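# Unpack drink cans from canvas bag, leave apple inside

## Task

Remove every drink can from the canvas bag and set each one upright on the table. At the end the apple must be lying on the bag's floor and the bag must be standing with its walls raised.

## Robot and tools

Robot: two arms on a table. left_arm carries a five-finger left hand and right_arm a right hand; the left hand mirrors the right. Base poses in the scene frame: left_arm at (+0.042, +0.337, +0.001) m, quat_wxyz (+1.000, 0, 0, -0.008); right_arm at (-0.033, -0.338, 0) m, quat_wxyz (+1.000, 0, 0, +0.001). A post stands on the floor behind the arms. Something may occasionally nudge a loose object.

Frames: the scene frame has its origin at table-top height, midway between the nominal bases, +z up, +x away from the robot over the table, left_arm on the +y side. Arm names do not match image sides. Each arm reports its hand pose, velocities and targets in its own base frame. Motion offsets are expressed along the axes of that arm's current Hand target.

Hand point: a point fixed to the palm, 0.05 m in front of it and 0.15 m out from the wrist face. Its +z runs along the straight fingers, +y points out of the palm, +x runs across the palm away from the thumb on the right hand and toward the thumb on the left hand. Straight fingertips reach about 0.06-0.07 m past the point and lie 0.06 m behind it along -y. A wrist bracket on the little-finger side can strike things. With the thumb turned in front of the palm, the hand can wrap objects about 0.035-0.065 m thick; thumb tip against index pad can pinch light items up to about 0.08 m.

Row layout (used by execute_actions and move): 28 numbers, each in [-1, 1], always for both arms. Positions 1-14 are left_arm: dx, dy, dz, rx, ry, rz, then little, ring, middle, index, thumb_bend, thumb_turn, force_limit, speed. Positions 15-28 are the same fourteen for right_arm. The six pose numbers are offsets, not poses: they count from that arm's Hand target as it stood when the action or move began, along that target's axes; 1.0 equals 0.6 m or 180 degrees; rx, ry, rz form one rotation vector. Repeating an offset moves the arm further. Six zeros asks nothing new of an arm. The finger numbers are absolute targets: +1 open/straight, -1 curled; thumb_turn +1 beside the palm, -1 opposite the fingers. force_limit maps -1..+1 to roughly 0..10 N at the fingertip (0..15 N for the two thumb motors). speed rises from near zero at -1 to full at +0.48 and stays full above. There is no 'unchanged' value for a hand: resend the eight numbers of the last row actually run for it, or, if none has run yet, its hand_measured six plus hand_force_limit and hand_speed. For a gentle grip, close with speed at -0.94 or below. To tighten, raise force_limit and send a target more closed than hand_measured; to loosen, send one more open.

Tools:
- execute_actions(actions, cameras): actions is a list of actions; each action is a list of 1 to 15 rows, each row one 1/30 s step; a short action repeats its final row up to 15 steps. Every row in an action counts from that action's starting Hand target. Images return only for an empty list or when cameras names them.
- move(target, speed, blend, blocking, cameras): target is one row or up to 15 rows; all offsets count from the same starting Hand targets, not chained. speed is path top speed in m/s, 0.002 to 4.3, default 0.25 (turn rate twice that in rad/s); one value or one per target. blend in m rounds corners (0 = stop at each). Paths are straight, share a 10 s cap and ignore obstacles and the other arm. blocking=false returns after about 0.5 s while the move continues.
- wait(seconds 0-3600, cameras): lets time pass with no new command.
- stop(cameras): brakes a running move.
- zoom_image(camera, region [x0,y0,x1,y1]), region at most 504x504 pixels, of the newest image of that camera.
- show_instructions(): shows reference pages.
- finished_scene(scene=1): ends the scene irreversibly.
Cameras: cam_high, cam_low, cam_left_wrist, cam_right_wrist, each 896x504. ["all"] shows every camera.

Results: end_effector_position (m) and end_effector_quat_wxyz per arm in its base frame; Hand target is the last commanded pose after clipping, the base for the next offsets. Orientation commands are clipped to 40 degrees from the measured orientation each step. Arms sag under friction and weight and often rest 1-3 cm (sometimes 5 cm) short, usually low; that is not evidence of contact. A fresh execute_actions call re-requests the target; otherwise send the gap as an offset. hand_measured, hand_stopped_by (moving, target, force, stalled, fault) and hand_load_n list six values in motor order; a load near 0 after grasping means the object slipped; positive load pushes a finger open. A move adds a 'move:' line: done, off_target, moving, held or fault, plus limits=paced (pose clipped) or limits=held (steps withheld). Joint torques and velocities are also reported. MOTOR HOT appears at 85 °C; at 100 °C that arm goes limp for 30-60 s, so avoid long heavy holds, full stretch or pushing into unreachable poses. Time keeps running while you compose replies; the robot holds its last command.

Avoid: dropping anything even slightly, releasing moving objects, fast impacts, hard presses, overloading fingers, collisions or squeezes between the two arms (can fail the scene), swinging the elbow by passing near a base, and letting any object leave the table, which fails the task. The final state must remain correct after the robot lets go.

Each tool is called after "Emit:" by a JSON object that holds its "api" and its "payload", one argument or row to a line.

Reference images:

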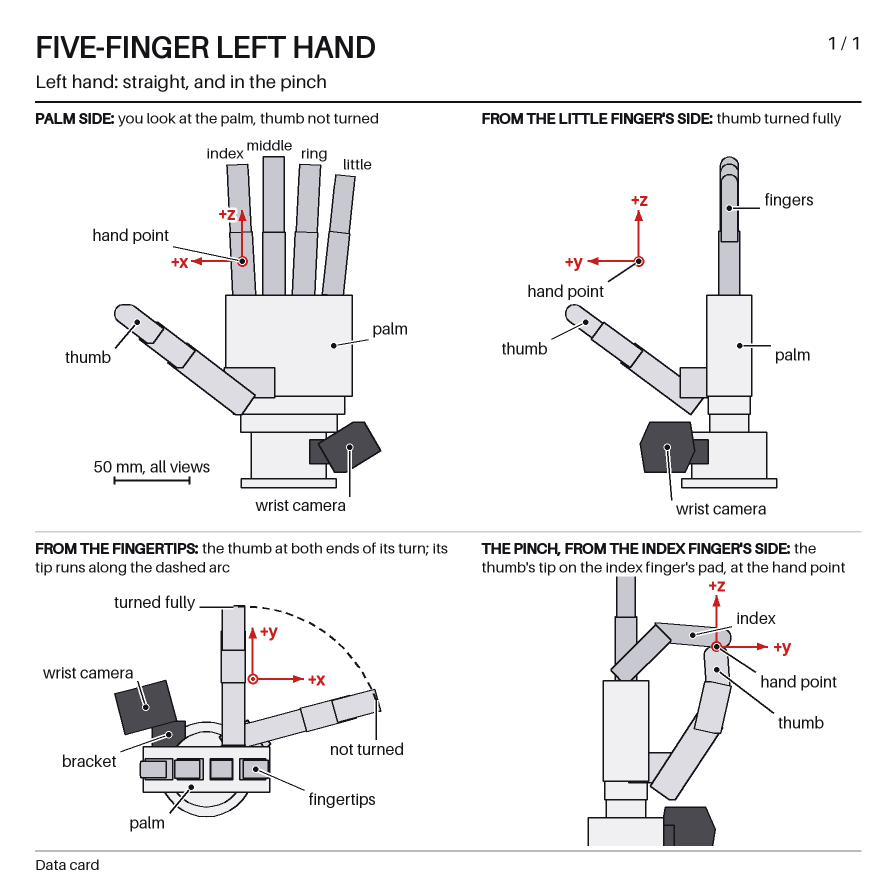

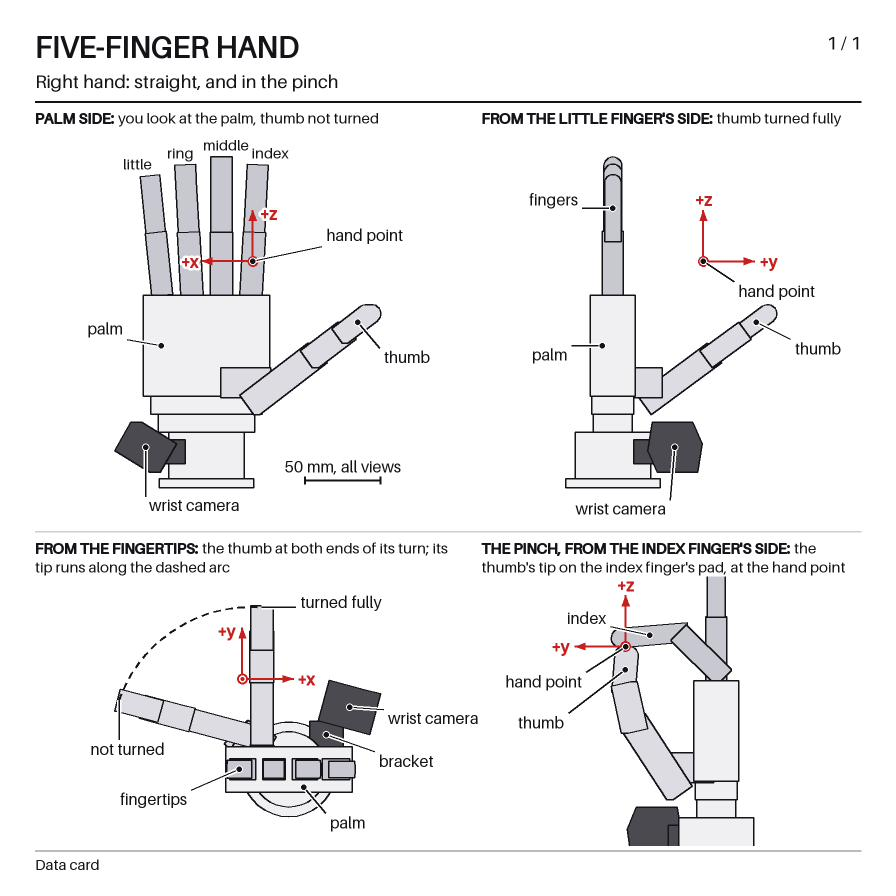

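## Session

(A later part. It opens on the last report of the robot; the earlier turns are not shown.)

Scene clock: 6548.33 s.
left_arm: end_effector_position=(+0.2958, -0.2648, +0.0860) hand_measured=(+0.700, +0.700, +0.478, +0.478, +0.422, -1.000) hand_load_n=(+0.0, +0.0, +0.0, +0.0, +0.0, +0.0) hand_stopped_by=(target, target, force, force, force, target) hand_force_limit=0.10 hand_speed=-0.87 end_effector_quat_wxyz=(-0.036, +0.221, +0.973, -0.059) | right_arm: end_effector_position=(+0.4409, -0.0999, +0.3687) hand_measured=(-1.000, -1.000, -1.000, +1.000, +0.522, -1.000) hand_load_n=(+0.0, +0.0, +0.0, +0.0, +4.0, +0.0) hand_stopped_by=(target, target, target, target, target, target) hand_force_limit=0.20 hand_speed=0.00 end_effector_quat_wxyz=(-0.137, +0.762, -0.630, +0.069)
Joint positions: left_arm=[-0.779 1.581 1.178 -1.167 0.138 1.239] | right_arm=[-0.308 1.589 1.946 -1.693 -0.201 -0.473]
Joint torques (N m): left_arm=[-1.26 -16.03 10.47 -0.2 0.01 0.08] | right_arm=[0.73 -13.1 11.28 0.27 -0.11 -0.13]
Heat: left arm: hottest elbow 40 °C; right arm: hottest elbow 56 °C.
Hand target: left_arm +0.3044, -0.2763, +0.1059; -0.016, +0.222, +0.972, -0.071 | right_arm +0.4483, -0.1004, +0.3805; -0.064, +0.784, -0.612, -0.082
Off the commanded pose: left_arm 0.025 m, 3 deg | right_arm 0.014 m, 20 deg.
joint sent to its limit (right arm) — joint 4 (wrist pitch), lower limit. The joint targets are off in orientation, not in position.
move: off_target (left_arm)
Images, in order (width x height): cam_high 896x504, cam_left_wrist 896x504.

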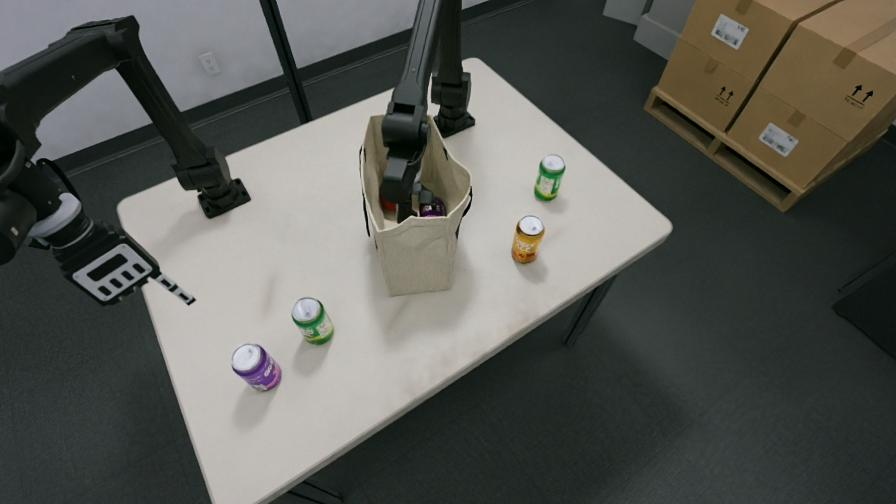

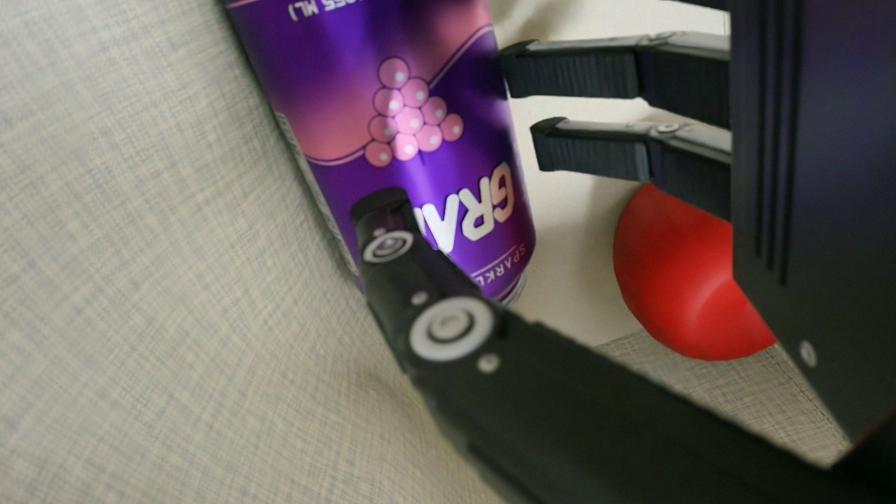

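Emit:
{"api": "move", "payload": {
  "target": [0.0252,0.0175,0.0075,0.0647,0,0,0.7,0.7,0.72,0.72,0.85,-1,-0.3,-0.5,0,0,0,0,0,0,-1,-1,-1,1,0.52,-1,0.2,0.0],
  "speed": 0.06,
  "cameras": ["cam_left_wrist", "cam_high"]
}}

Scene clock: 6624.57 s.
left_arm: end_effector_position=(+0.2902, -0.2603, +0.0931) hand_measured=(+0.700, +0.700, +0.720, +0.720, +0.850, -1.000) hand_load_n=(+0.0, +0.0, +0.0, +0.0, +0.0, +0.0) hand_stopped_by=(target, target, target, target, target, target) hand_force_limit=-0.30 hand_speed=-0.50 end_effector_quat_wxyz=(-0.053, +0.216, +0.962, -0.160) | right_arm: end_effector_position=(+0.4409, -0.0999, +0.3687) hand_measured=(-1.000, -1.000, -1.000, +1.000, +0.522, -1.000) hand_load_n=(+0.0, +0.0, +0.0, +0.0, +3.5, +0.0) hand_stopped_by=(target, target, target, target, target, target) hand_force_limit=0.20 hand_speed=0.00 end_effector_quat_wxyz=(-0.137, +0.762, -0.630, +0.069)
Joint positions: left_arm=[-0.688 1.51 1.124 -1.134 0.336 1.317] | right_arm=[-0.308 1.589 1.946 -1.693 -0.201 -0.473]
Joint torques (N m): left_arm=[-0.32 -15.03 7.2 0.7 0.32 0.17] | right_arm=[0.73 -13.16 11.28 0.25 -0.11 -0.13]
Heat: left arm: hottest elbow 44 °C; right arm: hottest elbow 56 °C.
Hand target: left_arm +0.2949, -0.2610, +0.0999; -0.039, +0.219, +0.960, -0.169 | right_arm +0.4483, -0.1004, +0.3805; -0.064, +0.784, -0.612, -0.082
Off the commanded pose: left_arm 0.008 m, 2 deg | right_arm 0.014 m, 20 deg.
joint sent to its limit (right arm) — joint 4 (wrist pitch), lower limit. The joint targets are off in orientation, not in position.
move: done
Images, in order (width x height): cam_high 896x504, cam_left_wrist 896x504.

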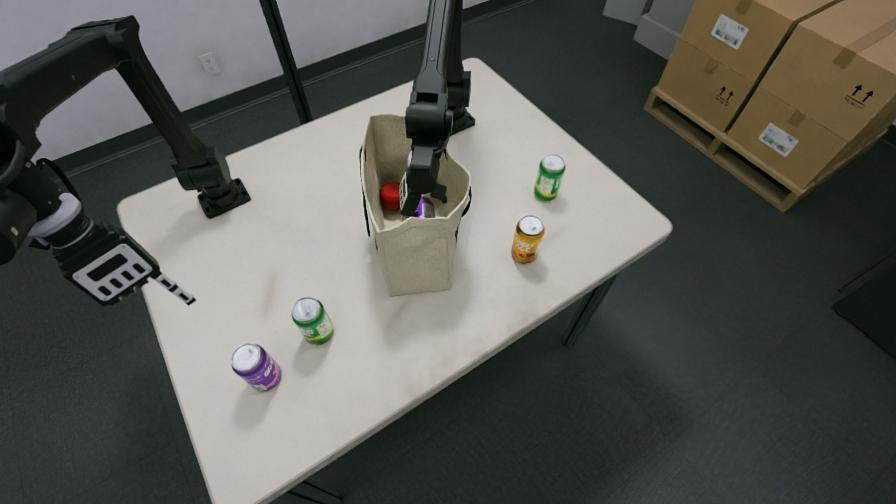

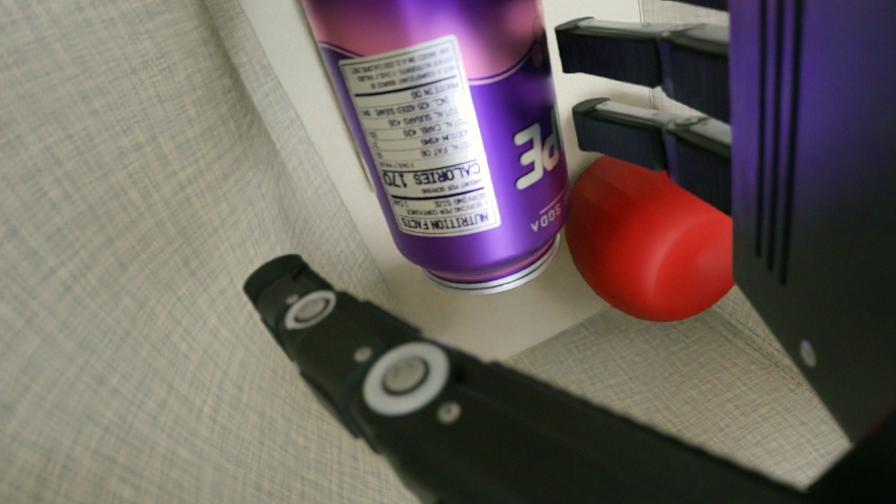

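Emit:
{"api": "move", "payload": {
  "target": [0.0112,0.0172,0.0788,0,0,0,0.7,0.7,0.72,0.72,0.85,-1,-0.3,-0.5,0,0,0,0,0,0,-1,-1,-1,1,0.52,-1,0.2,0.0],
  "speed": 0.05,
  "cameras": ["cam_left_wrist"]
}}

Scene clock: 6662.17 s.
left_arm: end_effector_position=(+0.2870, -0.2600, +0.0577) hand_measured=(+0.700, +0.700, +0.720, +0.720, +0.850, -1.000) hand_load_n=(+0.0, +0.0, +0.0, +0.0, +0.0, +0.0) hand_stopped_by=(target, target, target, target, target, target) hand_force_limit=-0.30 hand_speed=-0.50 end_effector_quat_wxyz=(-0.036, +0.220, +0.960, -0.169) | right_arm: end_effector_position=(+0.4409, -0.0999, +0.3687) hand_measured=(-1.000, -1.000, -1.000, +1.000, +0.522, -1.000) hand_load_n=(+0.0, +0.0, +0.0, +0.0, +3.5, +0.0) hand_stopped_by=(target, target, target, target, target, target) hand_force_limit=0.20 hand_speed=0.00 end_effector_quat_wxyz=(-0.137, +0.762, -0.630, +0.069)
Joint positions: left_arm=[-0.692 1.515 1.031 -0.995 0.336 1.313] | right_arm=[-0.308 1.589 1.946 -1.693 -0.201 -0.473]
Joint torques (N m): left_arm=[-1.61 -11.4 7.09 0.73 0.27 0.05] | right_arm=[0.79 -13.1 11.28 0.28 -0.11 -0.14]
Heat: left arm: hottest elbow 41 °C; right arm: hottest elbow 56 °C.
Hand target: left_arm +0.2861, -0.2639, +0.0519; -0.039, +0.220, +0.960, -0.169 | right_arm +0.4483, -0.1004, +0.3805; -0.064, +0.784, -0.612, -0.082
Off the commanded pose: left_arm 0.007 m, 0 deg | right_arm 0.014 m, 20 deg.
joint sent to its limit (right arm) — joint 4 (wrist pitch), lower limit. The joint targets are off in orientation, not in position.
move: done

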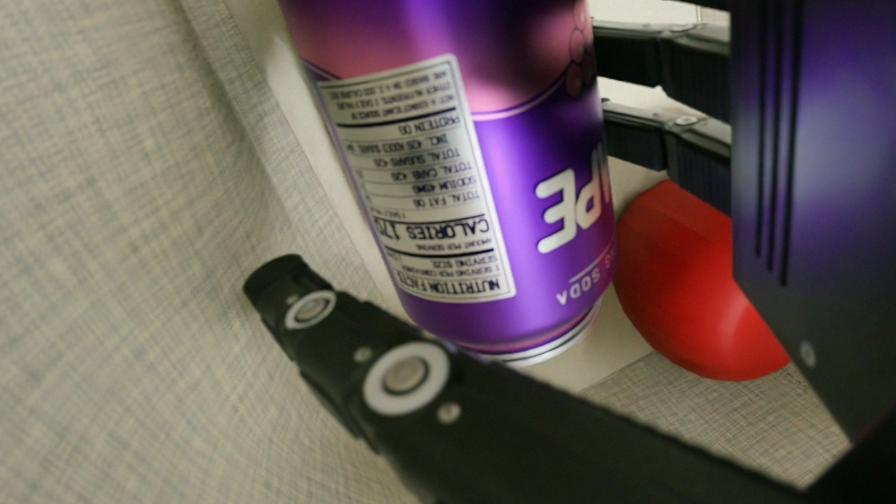

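Emit:
{"api": "move", "payload": {
  "target": [0,0,0,0,0,0,0.7,0.7,0.3,0.3,0.3,-1,-0.3,-0.87,0,0,0,0,0,0,-1,-1,-1,1,0.52,-1,0.2,0.0],
  "speed": 0.05,
  "cameras": ["cam_left_wrist"]
}}

Scene clock: 6668.50 s.
left_arm: end_effector_position=(+0.2864, -0.2612, +0.0578) hand_measured=(+0.700, +0.700, +0.302, +0.300, +0.624, -1.000) hand_load_n=(+0.0, +0.0, +6.0, +0.0, +5.5, +0.0) hand_stopped_by=(target, target, force, target, force, target) hand_force_limit=-0.30 hand_speed=-0.87 end_effector_quat_wxyz=(-0.036, +0.221, +0.960, -0.170) | right_arm: end_effector_position=(+0.4409, -0.0999, +0.3687) hand_measured=(-1.000, -1.000, -1.000, +1.000, +0.522, -1.000) hand_load_n=(+0.0, +0.0, +0.0, +0.0, +3.5, +0.0) hand_stopped_by=(target, target, target, target, target, target) hand_force_limit=0.20 hand_speed=0.00 end_effector_quat_wxyz=(-0.137, +0.762, -0.630, +0.069)
Joint positions: left_arm=[-0.695 1.515 1.031 -0.994 0.338 1.312] | right_arm=[-0.308 1.589 1.946 -1.693 -0.201 -0.473]
Joint torques (N m): left_arm=[-1.26 -11.87 7.06 0.73 0.17 0.05] | right_arm=[0.67 -13.1 11.28 0.27 -0.11 -0.14]
Heat: left arm: hottest elbow 40 °C; right arm: hottest elbow 56 °C.
Hand target: left_arm +0.2861, -0.2638, +0.0519; -0.039, +0.220, +0.960, -0.169 | right_arm +0.4483, -0.1004, +0.3805; -0.064, +0.784, -0.612, -0.082
Off the commanded pose: left_arm 0.006 m, 0 deg | right_arm 0.014 m, 20 deg.
joint sent to its limit (right arm) — joint 4 (wrist pitch), lower limit. The joint targets are off in orientation, not in position.
move: done

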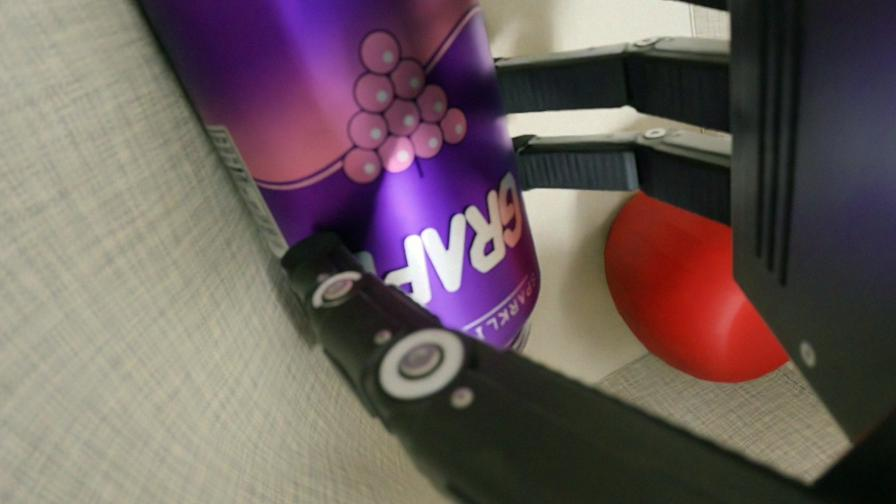

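Emit:
{"api": "move", "payload": {
  "target": [0,0,0,0,0,0,0.7,0.7,0.3,0.3,0.25,-1,0.2,-0.87,0,0,0,0,0,0,-1,-1,-1,1,0.52,-1,0.2,0.0],
  "speed": 0.05
}}

Emit:
{"api": "move", "payload": {
  "target": [0,0,0,0,0,0,0.7,0.7,0.1,0.1,0.25,-1,0.5,-0.87,0,0,0,0,0,0,-1,-1,-1,1,0.52,-1,0.2,0.0],
  "speed": 0.05,
  "cameras": ["cam_left_wrist"]
}}

Scene clock: 6682.40 s.
left_arm: end_effector_position=(+0.2864, -0.2612, +0.0578) hand_measured=(+0.700, +0.700, +0.302, +0.300, +0.604, -1.000) hand_load_n=(+0.0, +0.0, +9.0, +0.0, +9.0, +1.0) hand_stopped_by=(target, target, force, target, force, target) hand_force_limit=0.20 hand_speed=-0.87 end_effector_quat_wxyz=(-0.036, +0.220, +0.960, -0.170) | right_arm: end_effector_position=(+0.4409, -0.0999, +0.3687) hand_measured=(-1.000, -1.000, -1.000, +1.000, +0.522, -1.000) hand_load_n=(+0.0, +0.0, +0.0, +0.0, +3.5, +0.0) hand_stopped_by=(target, target, target, target, target, target) hand_force_limit=0.20 hand_speed=0.00 end_effector_quat_wxyz=(-0.137, +0.762, -0.630, +0.069)
Joint positions: left_arm=[-0.695 1.515 1.031 -0.994 0.338 1.312] | right_arm=[-0.308 1.589 1.946 -1.693 -0.201 -0.473]
Joint torques (N m): left_arm=[-1.55 -11.69 7.06 0.61 0.16 0.05] | right_arm=[0.73 -13.1 11.26 0.31 -0.11 -0.14]
Heat: left arm: hottest elbow 40 °C; right arm: hottest elbow 56 °C.
Hand target: left_arm +0.2861, -0.2638, +0.0519; -0.039, +0.219, +0.960, -0.169 | right_arm +0.4483, -0.1004, +0.3805; -0.064, +0.784, -0.612, -0.082
Off the commanded pose: left_arm 0.006 m, 0 deg | right_arm 0.014 m, 20 deg.
joint sent to its limit (right arm) — joint 4 (wrist pitch), lower limit. The joint targets are off in orientation, not in position.
move: done

Scene clock: 6682.90 s.
left_arm: end_effector_position=(+0.2861, -0.2615, +0.0578) hand_measured=(+0.700, +0.700, +0.302, +0.256, +0.604, -1.000) hand_load_n=(+0.0, +0.0, +4.5, +8.5, +12.0, +0.0) hand_stopped_by=(target, target, force, force, force, target) hand_force_limit=0.50 hand_speed=-0.87 end_effector_quat_wxyz=(-0.036, +0.220, +0.960, -0.171) | right_arm: end_effector_position=(+0.4409, -0.0999, +0.3687) hand_measured=(-1.000, -1.000, -1.000, +1.000, +0.522, -1.000) hand_load_n=(+0.0, +0.0, +0.0, +0.0, +3.5, +0.0) hand_stopped_by=(target, target, target, target, target, target) hand_force_limit=0.20 hand_speed=0.00 end_effector_quat_wxyz=(-0.137, +0.762, -0.630, +0.069)
Joint positions: left_arm=[-0.695 1.515 1.031 -0.993 0.339 1.31] | right_arm=[-0.308 1.589 1.946 -1.693 -0.201 -0.473]
Joint torques (N m): left_arm=[-1.14 -11.46 7.08 0.65 0.17 0.07] | right_arm=[0.73 -13.1 11.26 0.28 -0.11 -0.14]
Heat: left arm: hottest elbow 40 °C; right arm: hottest elbow 56 °C.
Hand target: left_arm +0.2861, -0.2639, +0.0519; -0.039, +0.220, +0.960, -0.169 | right_arm +0.4483, -0.1004, +0.3805; -0.064, +0.784, -0.612, -0.082
Off the commanded pose: left_arm 0.006 m, 0 deg | right_arm 0.014 m, 20 deg.
joint sent to its limit (right arm) — joint 4 (wrist pitch), lower limit. The joint targets are off in orientation, not in position.
move: done

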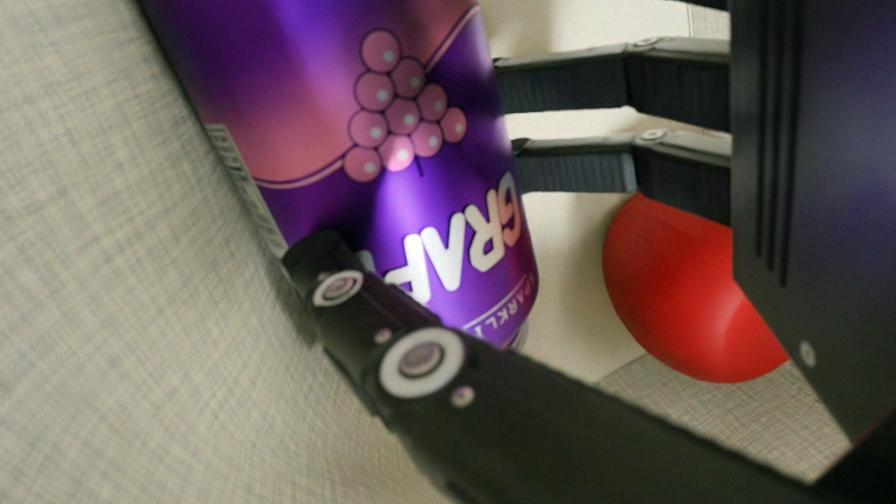

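Emit:
{"api": "move", "payload": {
  "target": [-0.0202,-0.0412,-0.0648,0,0,0,0.7,0.7,0.1,0.1,0.25,-1,0.5,-0.87,0,0,0,0,0,0,-1,-1,-1,1,0.52,-1,0.2,0.0],
  "speed": 0.03,
  "cameras": ["cam_left_wrist", "cam_high"]
}}

Scene clock: 6695.87 s.
left_arm: end_effector_position=(+0.2838, -0.2666, +0.0822) hand_measured=(+0.700, +0.700, +0.302, +0.256, +0.602, -1.000) hand_load_n=(+0.0, +0.0, +0.5, +0.0, +0.0, +0.0) hand_stopped_by=(target, target, force, force, force, target) hand_force_limit=0.50 hand_speed=-0.87 end_effector_quat_wxyz=(-0.053, +0.217, +0.961, -0.163) | right_arm: end_effector_position=(+0.4409, -0.0999, +0.3687) hand_measured=(-1.000, -1.000, -1.000, +1.000, +0.522, -1.000) hand_load_n=(+0.0, +0.5, +0.0, +0.0, +3.5, +0.5) hand_stopped_by=(target, target, target, target, target, target) hand_force_limit=0.20 hand_speed=0.00 end_effector_quat_wxyz=(-0.137, +0.762, -0.630, +0.069)
Joint positions: left_arm=[-0.708 1.515 1.1 -1.094 0.338 1.296] | right_arm=[-0.308 1.589 1.946 -1.693 -0.201 -0.473]
Joint torques (N m): left_arm=[-1.61 -13.8 10.7 -0.09 0.09 0.07] | right_arm=[0.73 -13.16 11.28 0.27 -0.11 -0.14]
Heat: left arm: hottest elbow 39 °C; right arm: hottest elbow 56 °C.
Hand target: left_arm +0.2927, -0.2781, +0.0969; -0.039, +0.219, +0.960, -0.169 | right_arm +0.4483, -0.1004, +0.3805; -0.064, +0.784, -0.612, -0.082
Off the commanded pose: left_arm 0.021 m, 2 deg | right_arm 0.014 m, 20 deg.
joint sent to its limit (right arm) — joint 4 (wrist pitch), lower limit. The joint targets are off in orientation, not in position.
move: off_target (left_arm)
Images, in order (width x height): cam_high 896x504, cam_left_wrist 896x504.

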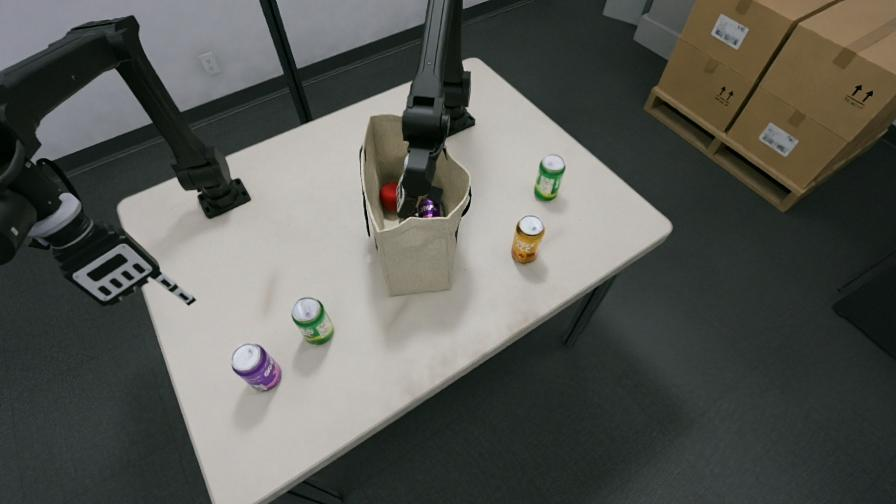

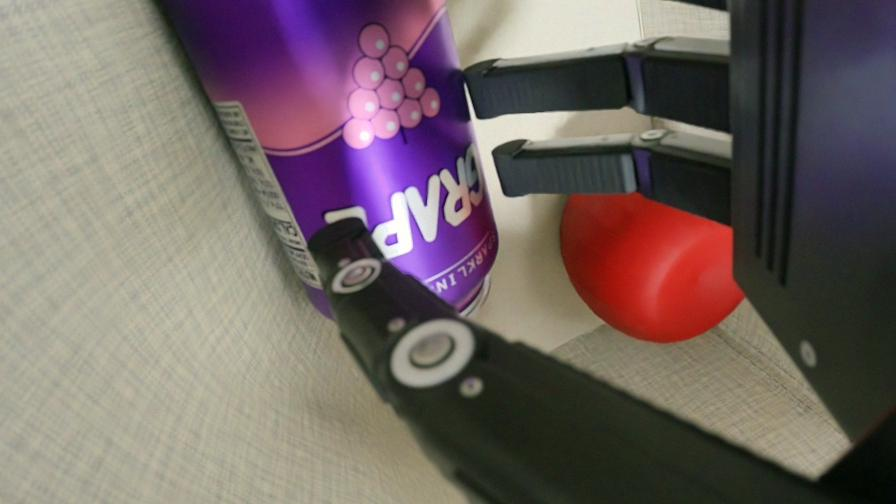

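Emit:
{"api": "move", "payload": {
  "target": [
    [0,0,0,0,0,0,0.7,0.7,0.72,0.72,0.9,-1,0.0,-0.5,0,0,0,0,0,0,-1,-1,-1,1,0.52,-1,0.2,0.0],
    [0.0202,0.0488,0.01,0,0,0,0.7,0.7,0.72,0.72,0.9,-1,0.0,-0.5,0,0,0,0,0,0,-1,-1,-1,1,0.52,-1,0.2,0.0],
    [0.0202,0.0488,0.0645,0,0,0,0.7,0.7,0.72,0.72,0.9,-1,0.0,-0.5,0,0,0,0,0,0,-1,-1,-1,1,0.52,-1,0.2,0.0]
  ],
  "speed": 0.05,
  "cameras": ["cam_left_wrist"]
}}

Scene clock: 6762.90 s.
left_arm: end_effector_position=(+0.2886, -0.2567, +0.0566) hand_measured=(+0.700, +0.700, +0.720, +0.720, +0.900, -1.000) hand_load_n=(+0.0, +0.0, +0.0, +0.0, +0.0, +0.5) hand_stopped_by=(target, target, target, target, target, target) hand_force_limit=0.00 hand_speed=-0.50 end_effector_quat_wxyz=(-0.036, +0.220, +0.960, -0.170) | right_arm: end_effector_position=(+0.4409, -0.0999, +0.3687) hand_measured=(-1.000, -1.000, -1.000, +1.000, +0.522, -1.000) hand_load_n=(+0.0, +0.5, +0.0, +0.0, +3.5, +0.0) hand_stopped_by=(target, target, target, target, target, target) hand_force_limit=0.20 hand_speed=0.00 end_effector_quat_wxyz=(-0.137, +0.762, -0.630, +0.069)
Joint positions: left_arm=[-0.683 1.515 1.027 -0.994 0.338 1.324] | right_arm=[-0.308 1.589 1.946 -1.693 -0.201 -0.473]
Joint torques (N m): left_arm=[-1.38 -11.28 6.99 0.73 0.21 0.05] | right_arm=[0.73 -13.1 11.28 0.27 -0.11 -0.14]
Heat: left arm: hottest elbow 44 °C; right arm: hottest elbow 56 °C.
Hand target: left_arm +0.2880, -0.2599, +0.0505; -0.039, +0.219, +0.960, -0.169 | right_arm +0.4483, -0.1004, +0.3805; -0.064, +0.784, -0.612, -0.082
Off the commanded pose: left_arm 0.007 m, 0 deg | right_arm 0.014 m, 20 deg.
joint sent to its limit (right arm) — joint 4 (wrist pitch), lower limit. The joint targets are off in orientation, not in position.
move: done

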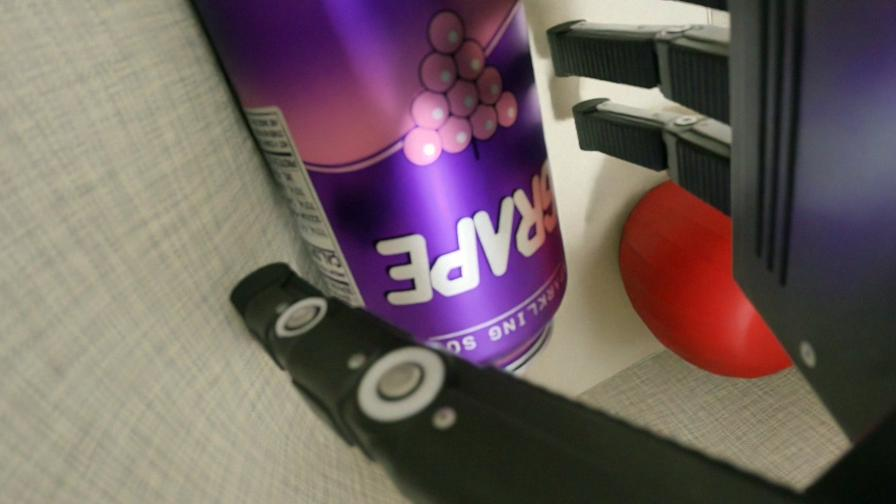

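Emit:
{"api": "move", "payload": {
  "target": [
    [0,0,0,0,0,0,0.7,0.7,0.72,0.72,0.55,-1,-0.5,-0.85,0,0,0,0,0,0,-1,-1,-1,1,0.52,-1,0.2,0.0],
    [0,-0.055,0.02,0,0,0,0.7,0.7,0.72,0.72,0.55,-1,-0.5,-0.85,0,0,0,0,0,0,-1,-1,-1,1,0.52,-1,0.2,0.0]
  ],
  "speed": 0.04,
  "cameras": ["cam_left_wrist", "cam_high"]
}}

Scene clock: 6774.80 s.
left_arm: end_effector_position=(+0.2664, -0.2821, +0.0504) hand_measured=(+0.700, +0.700, +0.720, +0.720, +0.550, -1.000) hand_load_n=(+0.0, +0.0, +0.0, +0.0, +0.0, +0.0) hand_stopped_by=(target, target, target, target, target, target) hand_force_limit=-0.50 hand_speed=-0.85 end_effector_quat_wxyz=(-0.045, +0.219, +0.960, -0.166) | right_arm: end_effector_position=(+0.4409, -0.0999, +0.3687) hand_measured=(-1.000, -1.000, -1.000, +1.000, +0.522, -1.000) hand_load_n=(+0.0, +0.0, +0.0, +0.0, +3.5, +0.0) hand_stopped_by=(target, target, target, target, target, target) hand_force_limit=0.20 hand_speed=0.00 end_effector_quat_wxyz=(-0.137, +0.762, -0.630, +0.069)
Joint positions: left_arm=[-0.764 1.532 1.027 -0.968 0.332 1.24] | right_arm=[-0.308 1.589 1.946 -1.693 -0.201 -0.473]
Joint torques (N m): left_arm=[-1.49 -11.34 8.8 0.7 0.13 0.04] | right_arm=[0.73 -12.98 11.25 0.25 -0.11 -0.14]
Heat: left arm: hottest elbow 43 °C; right arm: hottest elbow 56 °C.
Hand target: left_arm +0.2728, -0.2916, +0.0504; -0.039, +0.219, +0.960, -0.169 | right_arm +0.4483, -0.1004, +0.3805; -0.064, +0.784, -0.612, -0.082
Off the commanded pose: left_arm 0.011 m, 1 deg | right_arm 0.014 m, 20 deg.
joint sent to its limit (right arm) — joint 4 (wrist pitch), lower limit. The joint targets are off in orientation, not in position.
move: off_target (left_arm)
Images, in order (width x height): cam_high 896x504, cam_left_wrist 896x504.

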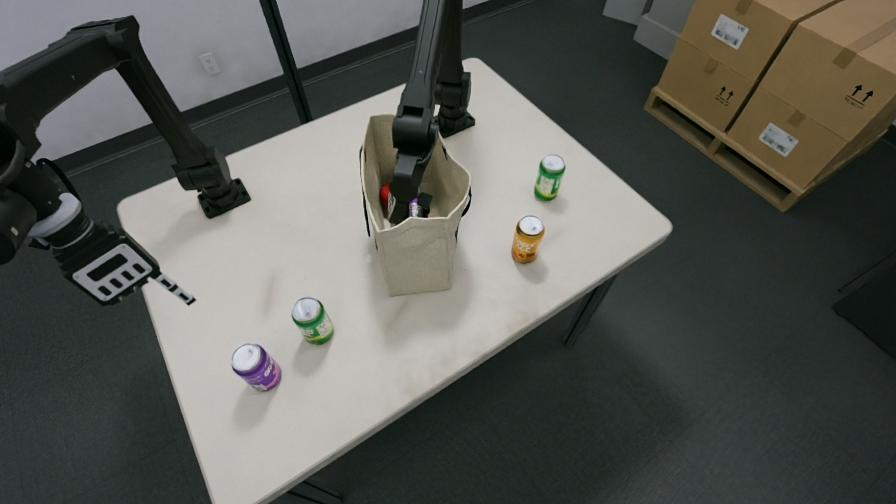

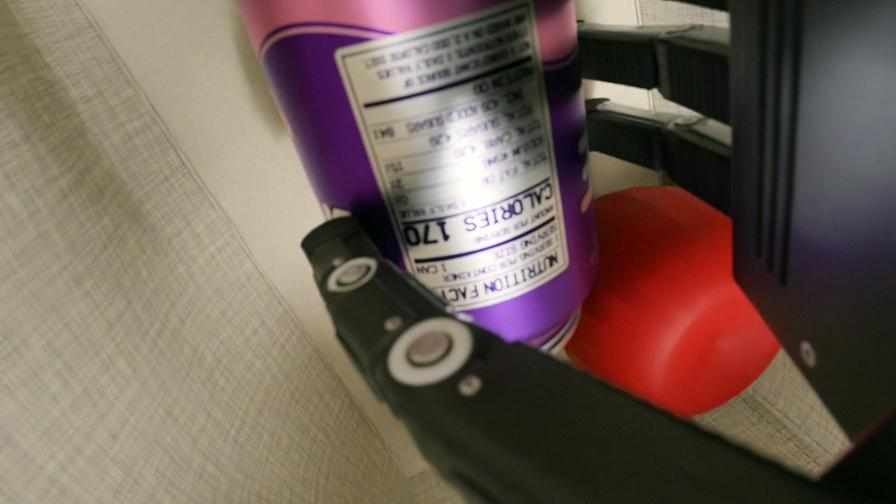

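Emit:
{"api": "move", "payload": {
  "target": [0,0,0,0,0,0,0.7,0.7,0.2,0.2,0.55,-1,-0.2,-0.87,0,0,0,0,0,0,-1,-1,-1,1,0.52,-1,0.2,0.0],
  "speed": 0.05,
  "cameras": ["cam_left_wrist"]
}}

Scene clock: 6782.53 s.
left_arm: end_effector_position=(+0.2663, -0.2825, +0.0503) hand_measured=(+0.700, +0.700, +0.432, +0.408, +0.552, -1.000) hand_load_n=(+0.0, +0.0, +1.5, +5.0, +6.5, +0.0) hand_stopped_by=(target, target, force, force, target, target) hand_force_limit=-0.20 hand_speed=-0.87 end_effector_quat_wxyz=(-0.045, +0.219, +0.960, -0.166) | right_arm: end_effector_position=(+0.4409, -0.0999, +0.3687) hand_measured=(-1.000, -1.000, -1.000, +1.000, +0.522, -1.000) hand_load_n=(+0.0, +0.0, -0.5, +0.0, +3.5, +0.0) hand_stopped_by=(target, target, target, target, target, target) hand_force_limit=0.20 hand_speed=0.00 end_effector_quat_wxyz=(-0.137, +0.762, -0.630, +0.069)
Joint positions: left_arm=[-0.765 1.533 1.027 -0.967 0.332 1.238] | right_arm=[-0.308 1.589 1.946 -1.693 -0.201 -0.473]
Joint torques (N m): left_arm=[-1.32 -11.69 8.88 0.7 0.12 0.02] | right_arm=[0.79 -13.04 11.25 0.28 -0.11 -0.14]
Heat: left arm: hottest elbow 43 °C; right arm: hottest elbow 56 °C.
Hand target: left_arm +0.2727, -0.2916, +0.0505; -0.039, +0.220, +0.960, -0.169 | right_arm +0.4483, -0.1004, +0.3805; -0.064, +0.784, -0.612, -0.082
Off the commanded pose: left_arm 0.011 m, 1 deg | right_arm 0.014 m, 20 deg.
joint sent to its limit (right arm) — joint 4 (wrist pitch), lower limit. The joint targets are off in orientation, not in position.
move: done

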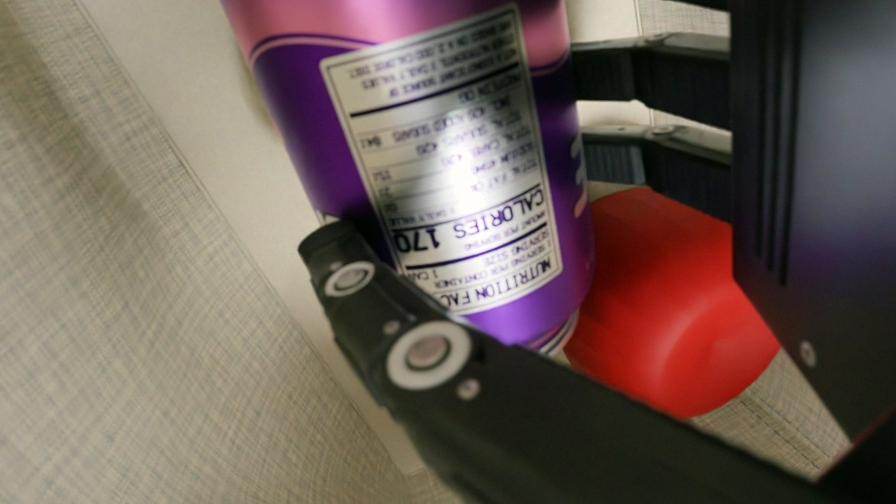

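Emit:
{"api": "move", "payload": {
  "target": [0,0,0,0,0,0,0.7,0.7,0.2,0.2,0.3,-1,0.2,-0.87,0,0,0,0,0,0,-1,-1,-1,1,0.52,-1,0.2,0.0],
  "speed": 0.05
}}

Emit:
{"api": "move", "payload": {
  "target": [0,0,0,0,0,0,0.7,0.7,0.05,0.05,0.3,-1,0.6,-0.87,0,0,0,0,0,0,-1,-1,-1,1,0.52,-1,0.2,0.0],
  "speed": 0.05,
  "cameras": ["cam_left_wrist"]
}}

Scene clock: 6792.17 s.
left_arm: end_effector_position=(+0.2664, -0.2825, +0.0503) hand_measured=(+0.700, +0.700, +0.432, +0.408, +0.544, -1.000) hand_load_n=(+0.0, +0.0, +2.0, +6.5, +8.5, +0.0) hand_stopped_by=(target, target, force, force, force, target) hand_force_limit=0.20 hand_speed=-0.87 end_effector_quat_wxyz=(-0.045, +0.219, +0.961, -0.166) | right_arm: end_effector_position=(+0.4409, -0.0999, +0.3687) hand_measured=(-1.000, -1.000, -1.000, +1.000, +0.522, -1.000) hand_load_n=(+0.0, +0.0, +0.0, +0.0, +3.5, +0.0) hand_stopped_by=(target, target, target, target, target, target) hand_force_limit=0.20 hand_speed=0.00 end_effector_quat_wxyz=(-0.137, +0.762, -0.630, +0.069)
Joint positions: left_arm=[-0.765 1.533 1.027 -0.967 0.331 1.238] | right_arm=[-0.308 1.589 1.946 -1.693 -0.201 -0.473]
Joint torques (N m): left_arm=[-1.38 -11.58 8.8 0.72 0.14 0.05] | right_arm=[0.79 -13.1 11.28 0.27 -0.11 -0.14]
Heat: left arm: hottest elbow 43 °C; right arm: hottest elbow 56 °C.
Hand target: left_arm +0.2727, -0.2916, +0.0505; -0.039, +0.220, +0.960, -0.169 | right_arm +0.4483, -0.1004, +0.3805; -0.064, +0.784, -0.612, -0.082
Off the commanded pose: left_arm 0.011 m, 1 deg | right_arm 0.014 m, 20 deg.
joint sent to its limit (right arm) — joint 4 (wrist pitch), lower limit. The joint targets are off in orientation, not in position.
move: done

Scene clock: 6792.67 s.
left_arm: end_effector_position=(+0.2663, -0.2827, +0.0500) hand_measured=(+0.700, +0.700, +0.412, +0.400, +0.544, -1.000) hand_load_n=(+0.0, +0.0, +7.5, +6.0, +13.5, +1.0) hand_stopped_by=(target, target, force, force, force, target) hand_force_limit=0.60 hand_speed=-0.87 end_effector_quat_wxyz=(-0.045, +0.219, +0.960, -0.166) | right_arm: end_effector_position=(+0.4409, -0.0999, +0.3687) hand_measured=(-1.000, -1.000, -1.000, +1.000, +0.522, -1.000) hand_load_n=(+0.0, +0.0, +0.5, +0.0, +3.5, +0.0) hand_stopped_by=(target, target, target, target, target, target) hand_force_limit=0.20 hand_speed=0.00 end_effector_quat_wxyz=(-0.137, +0.762, -0.630, +0.069)
Joint positions: left_arm=[-0.765 1.534 1.027 -0.967 0.332 1.238] | right_arm=[-0.308 1.589 1.946 -1.693 -0.201 -0.473]
Joint torques (N m): left_arm=[-1.26 -11.58 8.77 0.64 0.12 0.05] | right_arm=[0.73 -13.04 11.26 0.27 -0.11 -0.14]
Heat: left arm: hottest elbow 43 °C; right arm: hottest elbow 56 °C.
Hand target: left_arm +0.2727, -0.2916, +0.0504; -0.039, +0.220, +0.960, -0.169 | right_arm +0.4483, -0.1004, +0.3805; -0.064, +0.784, -0.612, -0.082
Off the commanded pose: left_arm 0.011 m, 1 deg | right_arm 0.014 m, 20 deg.
joint sent to its limit (right arm) — joint 4 (wrist pitch), lower limit. The joint targets are off in orientation, not in position.
move: done

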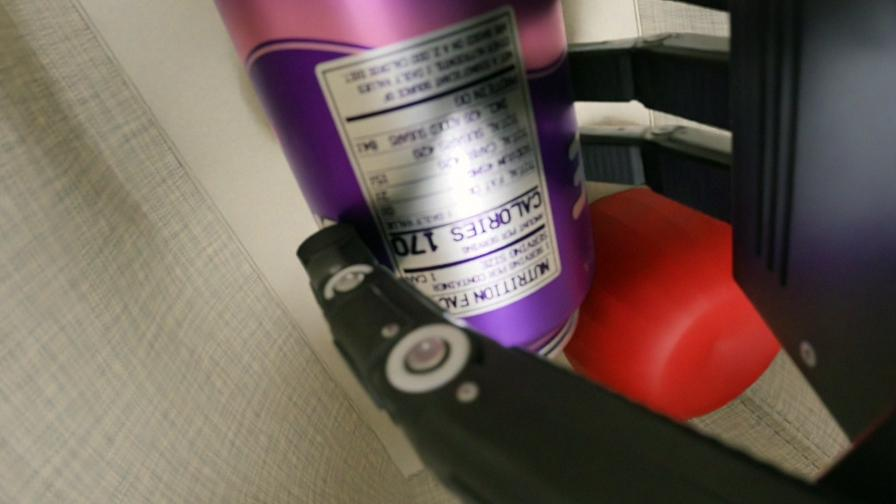

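Emit:
{"api": "move", "payload": {
  "target": [0,-0.0143,-0.0392,0,0,0,0.7,0.7,0.05,0.05,0.3,-1,0.6,-0.87,0,0,0,0,0,0,-1,-1,-1,1,0.52,-1,0.2,0.0],
  "speed": 0.03,
  "cameras": ["cam_left_wrist"]
}}

Scene clock: 6798.50 s.
left_arm: end_effector_position=(+0.2594, -0.2757, +0.0527) hand_measured=(+0.700, +0.700, +0.412, +0.400, +0.544, -1.000) hand_load_n=(+0.0, +0.0, +8.0, +6.5, +13.0, +0.5) hand_stopped_by=(target, target, force, force, force, target) hand_force_limit=0.60 hand_speed=-0.87 end_effector_quat_wxyz=(-0.061, +0.216, +0.962, -0.155) | right_arm: end_effector_position=(+0.4409, -0.0999, +0.3687) hand_measured=(-1.000, -1.000, -1.000, +1.000, +0.522, -1.000) hand_load_n=(+0.0, +0.0, +0.0, +0.0, +3.5, +0.0) hand_stopped_by=(target, target, target, target, target, target) hand_force_limit=0.20 hand_speed=0.00 end_effector_quat_wxyz=(-0.137, +0.762, -0.630, +0.069)
Joint positions: left_arm=[-0.765 1.534 1.032 -1.01 0.33 1.238] | right_arm=[-0.308 1.589 1.946 -1.693 -0.201 -0.473]
Joint torques (N m): left_arm=[-1.44 -14.45 11.26 -0.25 0.22 0.05] | right_arm=[0.73 -13.16 11.28 0.29 -0.11 -0.14]
Heat: left arm: hottest elbow 43 °C; right arm: hottest elbow 56 °C.
Hand target: left_arm +0.2727, -0.2917, +0.0755; -0.039, +0.220, +0.960, -0.169 | right_arm +0.4483, -0.1004, +0.3805; -0.064, +0.784, -0.612, -0.082
Off the commanded pose: left_arm 0.031 m, 3 deg | right_arm 0.014 m, 20 deg.
joint sent to its limit (right arm) — joint 4 (wrist pitch), lower limit. The joint targets are off in orientation, not in position.
move: off_target (left_arm)

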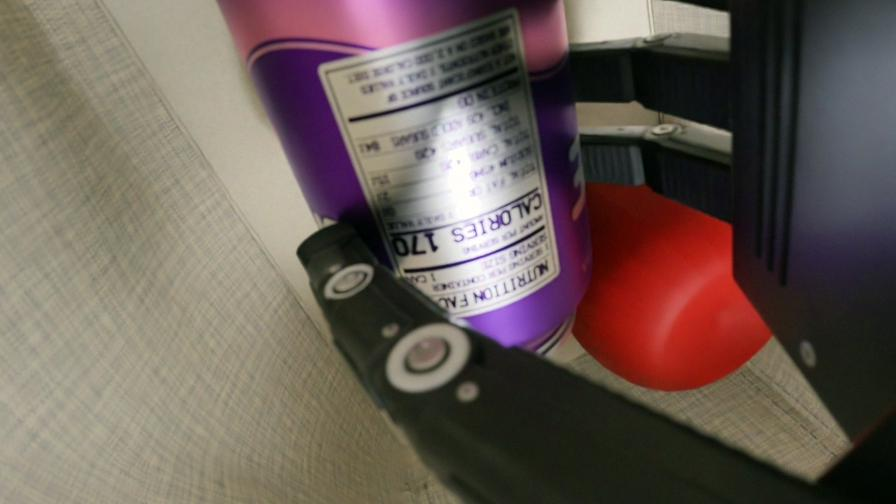

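Emit:
{"api": "move", "payload": {
  "target": [0,-0.0171,-0.047,0,0,0,0.7,0.7,0.05,0.05,0.3,-1,0.6,-0.87,0,0,0,0,0,0,-1,-1,-1,1,0.52,-1,0.2,0.0],
  "speed": 0.03,
  "cameras": ["cam_left_wrist", "cam_high"]
}}

Scene clock: 6807.20 s.
left_arm: end_effector_position=(+0.2632, -0.2794, +0.0841) hand_measured=(+0.700, +0.700, +0.410, +0.398, +0.542, -1.000) hand_load_n=(+0.0, +0.0, +0.0, +0.0, +0.0, +0.0) hand_stopped_by=(target, target, force, force, force, target) hand_force_limit=0.60 hand_speed=-0.87 end_effector_quat_wxyz=(-0.060, +0.216, +0.962, -0.156) | right_arm: end_effector_position=(+0.4409, -0.0999, +0.3687) hand_measured=(-1.000, -1.000, -1.000, +1.000, +0.522, -1.000) hand_load_n=(+0.0, +0.0, +0.0, +0.0, +4.0, +0.0) hand_stopped_by=(target, target, target, target, target, target) hand_force_limit=0.20 hand_speed=0.00 end_effector_quat_wxyz=(-0.137, +0.762, -0.630, +0.069)
Joint positions: left_arm=[-0.765 1.507 1.093 -1.095 0.33 1.237] | right_arm=[-0.308 1.589 1.946 -1.693 -0.201 -0.473]
Joint torques (N m): left_arm=[-1.03 -15.09 10.78 -0.16 0.22 0.05] | right_arm=[0.67 -13.1 11.26 0.27 -0.11 -0.14]
Heat: left arm: hottest elbow 44 °C; right arm: hottest elbow 56 °C.
Hand target: left_arm +0.2727, -0.2917, +0.1056; -0.039, +0.220, +0.960, -0.169 | right_arm +0.4483, -0.1004, +0.3805; -0.064, +0.784, -0.612, -0.082
Off the commanded pose: left_arm 0.026 m, 3 deg | right_arm 0.014 m, 20 deg.
joint sent to its limit (right arm) — joint 4 (wrist pitch), lower limit. The joint targets are off in orientation, not in position.
move: off_target (left_arm)
Images, in order (width x height): cam_high 896x504, cam_left_wrist 896x504.

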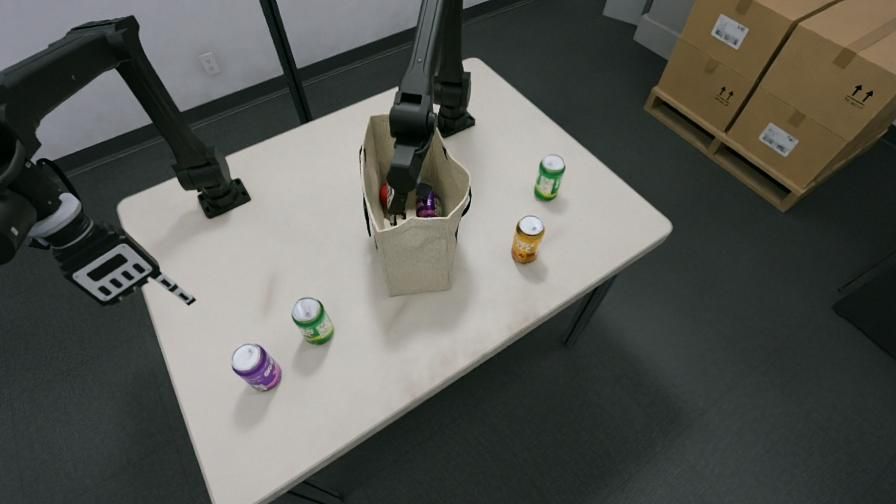

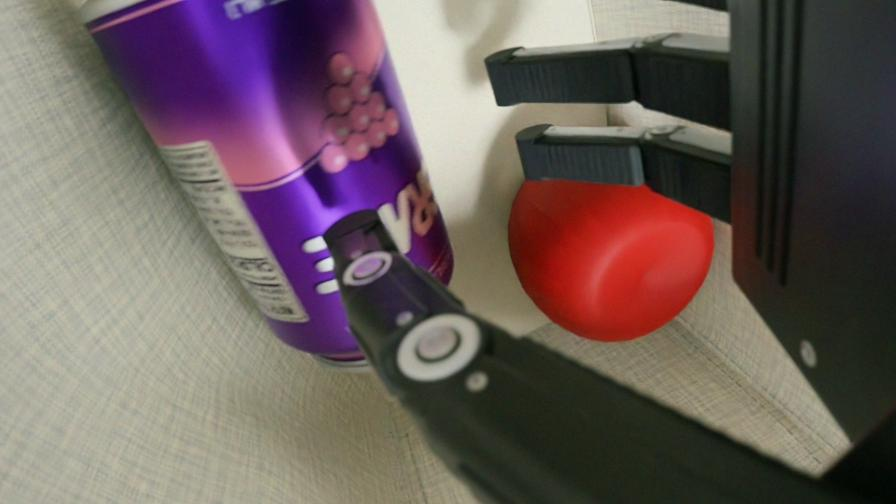

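Emit:
{"api": "move", "payload": {
  "target": [
    [0,0,0,0,0,0,0.7,0.7,0.72,0.72,0.9,-1,0.0,-0.5,0,0,0,0,0,0,-1,-1,-1,1,0.52,-1,0.2,0.0],
    [0,-0.0068,-0.0188,0.0667,0,0,0.7,0.7,0.72,0.72,0.9,-1,0.0,-0.5,0,0,0,0,0,0,-1,-1,-1,1,0.52,-1,0.2,0.0],
    [-0.0017,0.0663,-0.0242,0.0667,0,0,0.7,0.7,0.72,0.72,0.9,-1,0.0,-0.5,0,0,0,0,0,0,-1,-1,-1,1,0.52,-1,0.2,0.0]
  ],
  "speed": 0.05,
  "cameras": ["cam_left_wrist", "cam_high"]
}}

Scene clock: 6862.77 s.
left_arm: end_effector_position=(+0.2927, -0.2563, +0.1007) hand_measured=(+0.700, +0.700, +0.720, +0.720, +0.900, -1.000) hand_load_n=(+0.0, +0.0, +0.0, +0.0, +0.0, +0.0) hand_stopped_by=(target, target, target, target, target, target) hand_force_limit=0.00 hand_speed=-0.50 end_effector_quat_wxyz=(-0.064, +0.212, +0.938, -0.266) | right_arm: end_effector_position=(+0.4409, -0.0999, +0.3687) hand_measured=(-1.000, -1.000, -1.000, +1.000, +0.522, -1.000) hand_load_n=(+0.0, +0.0, +0.0, +0.0, +3.5, +0.0) hand_stopped_by=(target, target, target, target, target, target) hand_force_limit=0.20 hand_speed=0.00 end_effector_quat_wxyz=(-0.137, +0.762, -0.630, +0.069)
Joint positions: left_arm=[-0.576 1.469 1.085 -1.114 0.551 1.419] | right_arm=[-0.308 1.589 1.946 -1.693 -0.201 -0.473]
Joint torques (N m): left_arm=[-0.21 -13.63 7.32 -0.09 0.49 0.17] | right_arm=[0.85 -13.1 11.28 0.27 -0.11 -0.14]
Heat: left arm: hottest elbow 44 °C; right arm: hottest elbow 57 °C.
Hand target: left_arm +0.2921, -0.2540, +0.1057; -0.061, +0.214, +0.937, -0.268 | right_arm +0.4483, -0.1004, +0.3805; -0.064, +0.784, -0.612, -0.082
Off the commanded pose: left_arm 0.006 m, 0 deg | right_arm 0.014 m, 20 deg.
joint sent to its limit (right arm) — joint 4 (wrist pitch), lower limit. The joint targets are off in orientation, not in position.
move: done
Images, in order (width x height): cam_high 896x504, cam_left_wrist 896x504.

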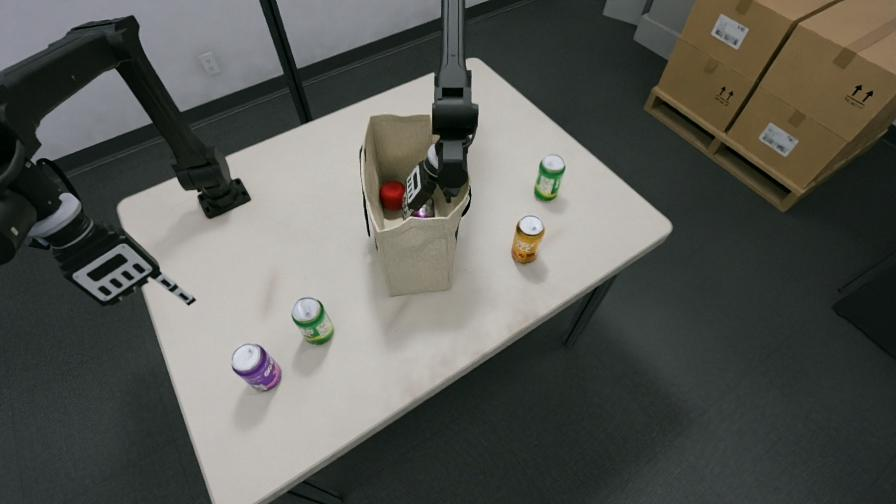

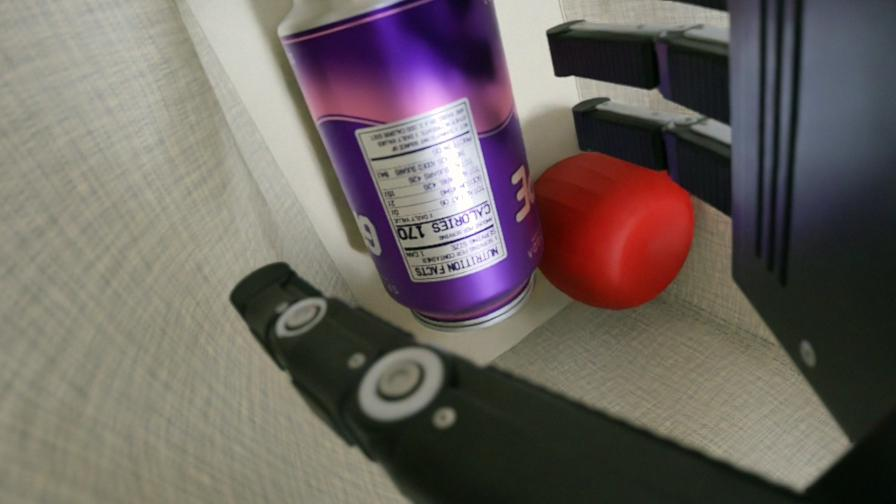

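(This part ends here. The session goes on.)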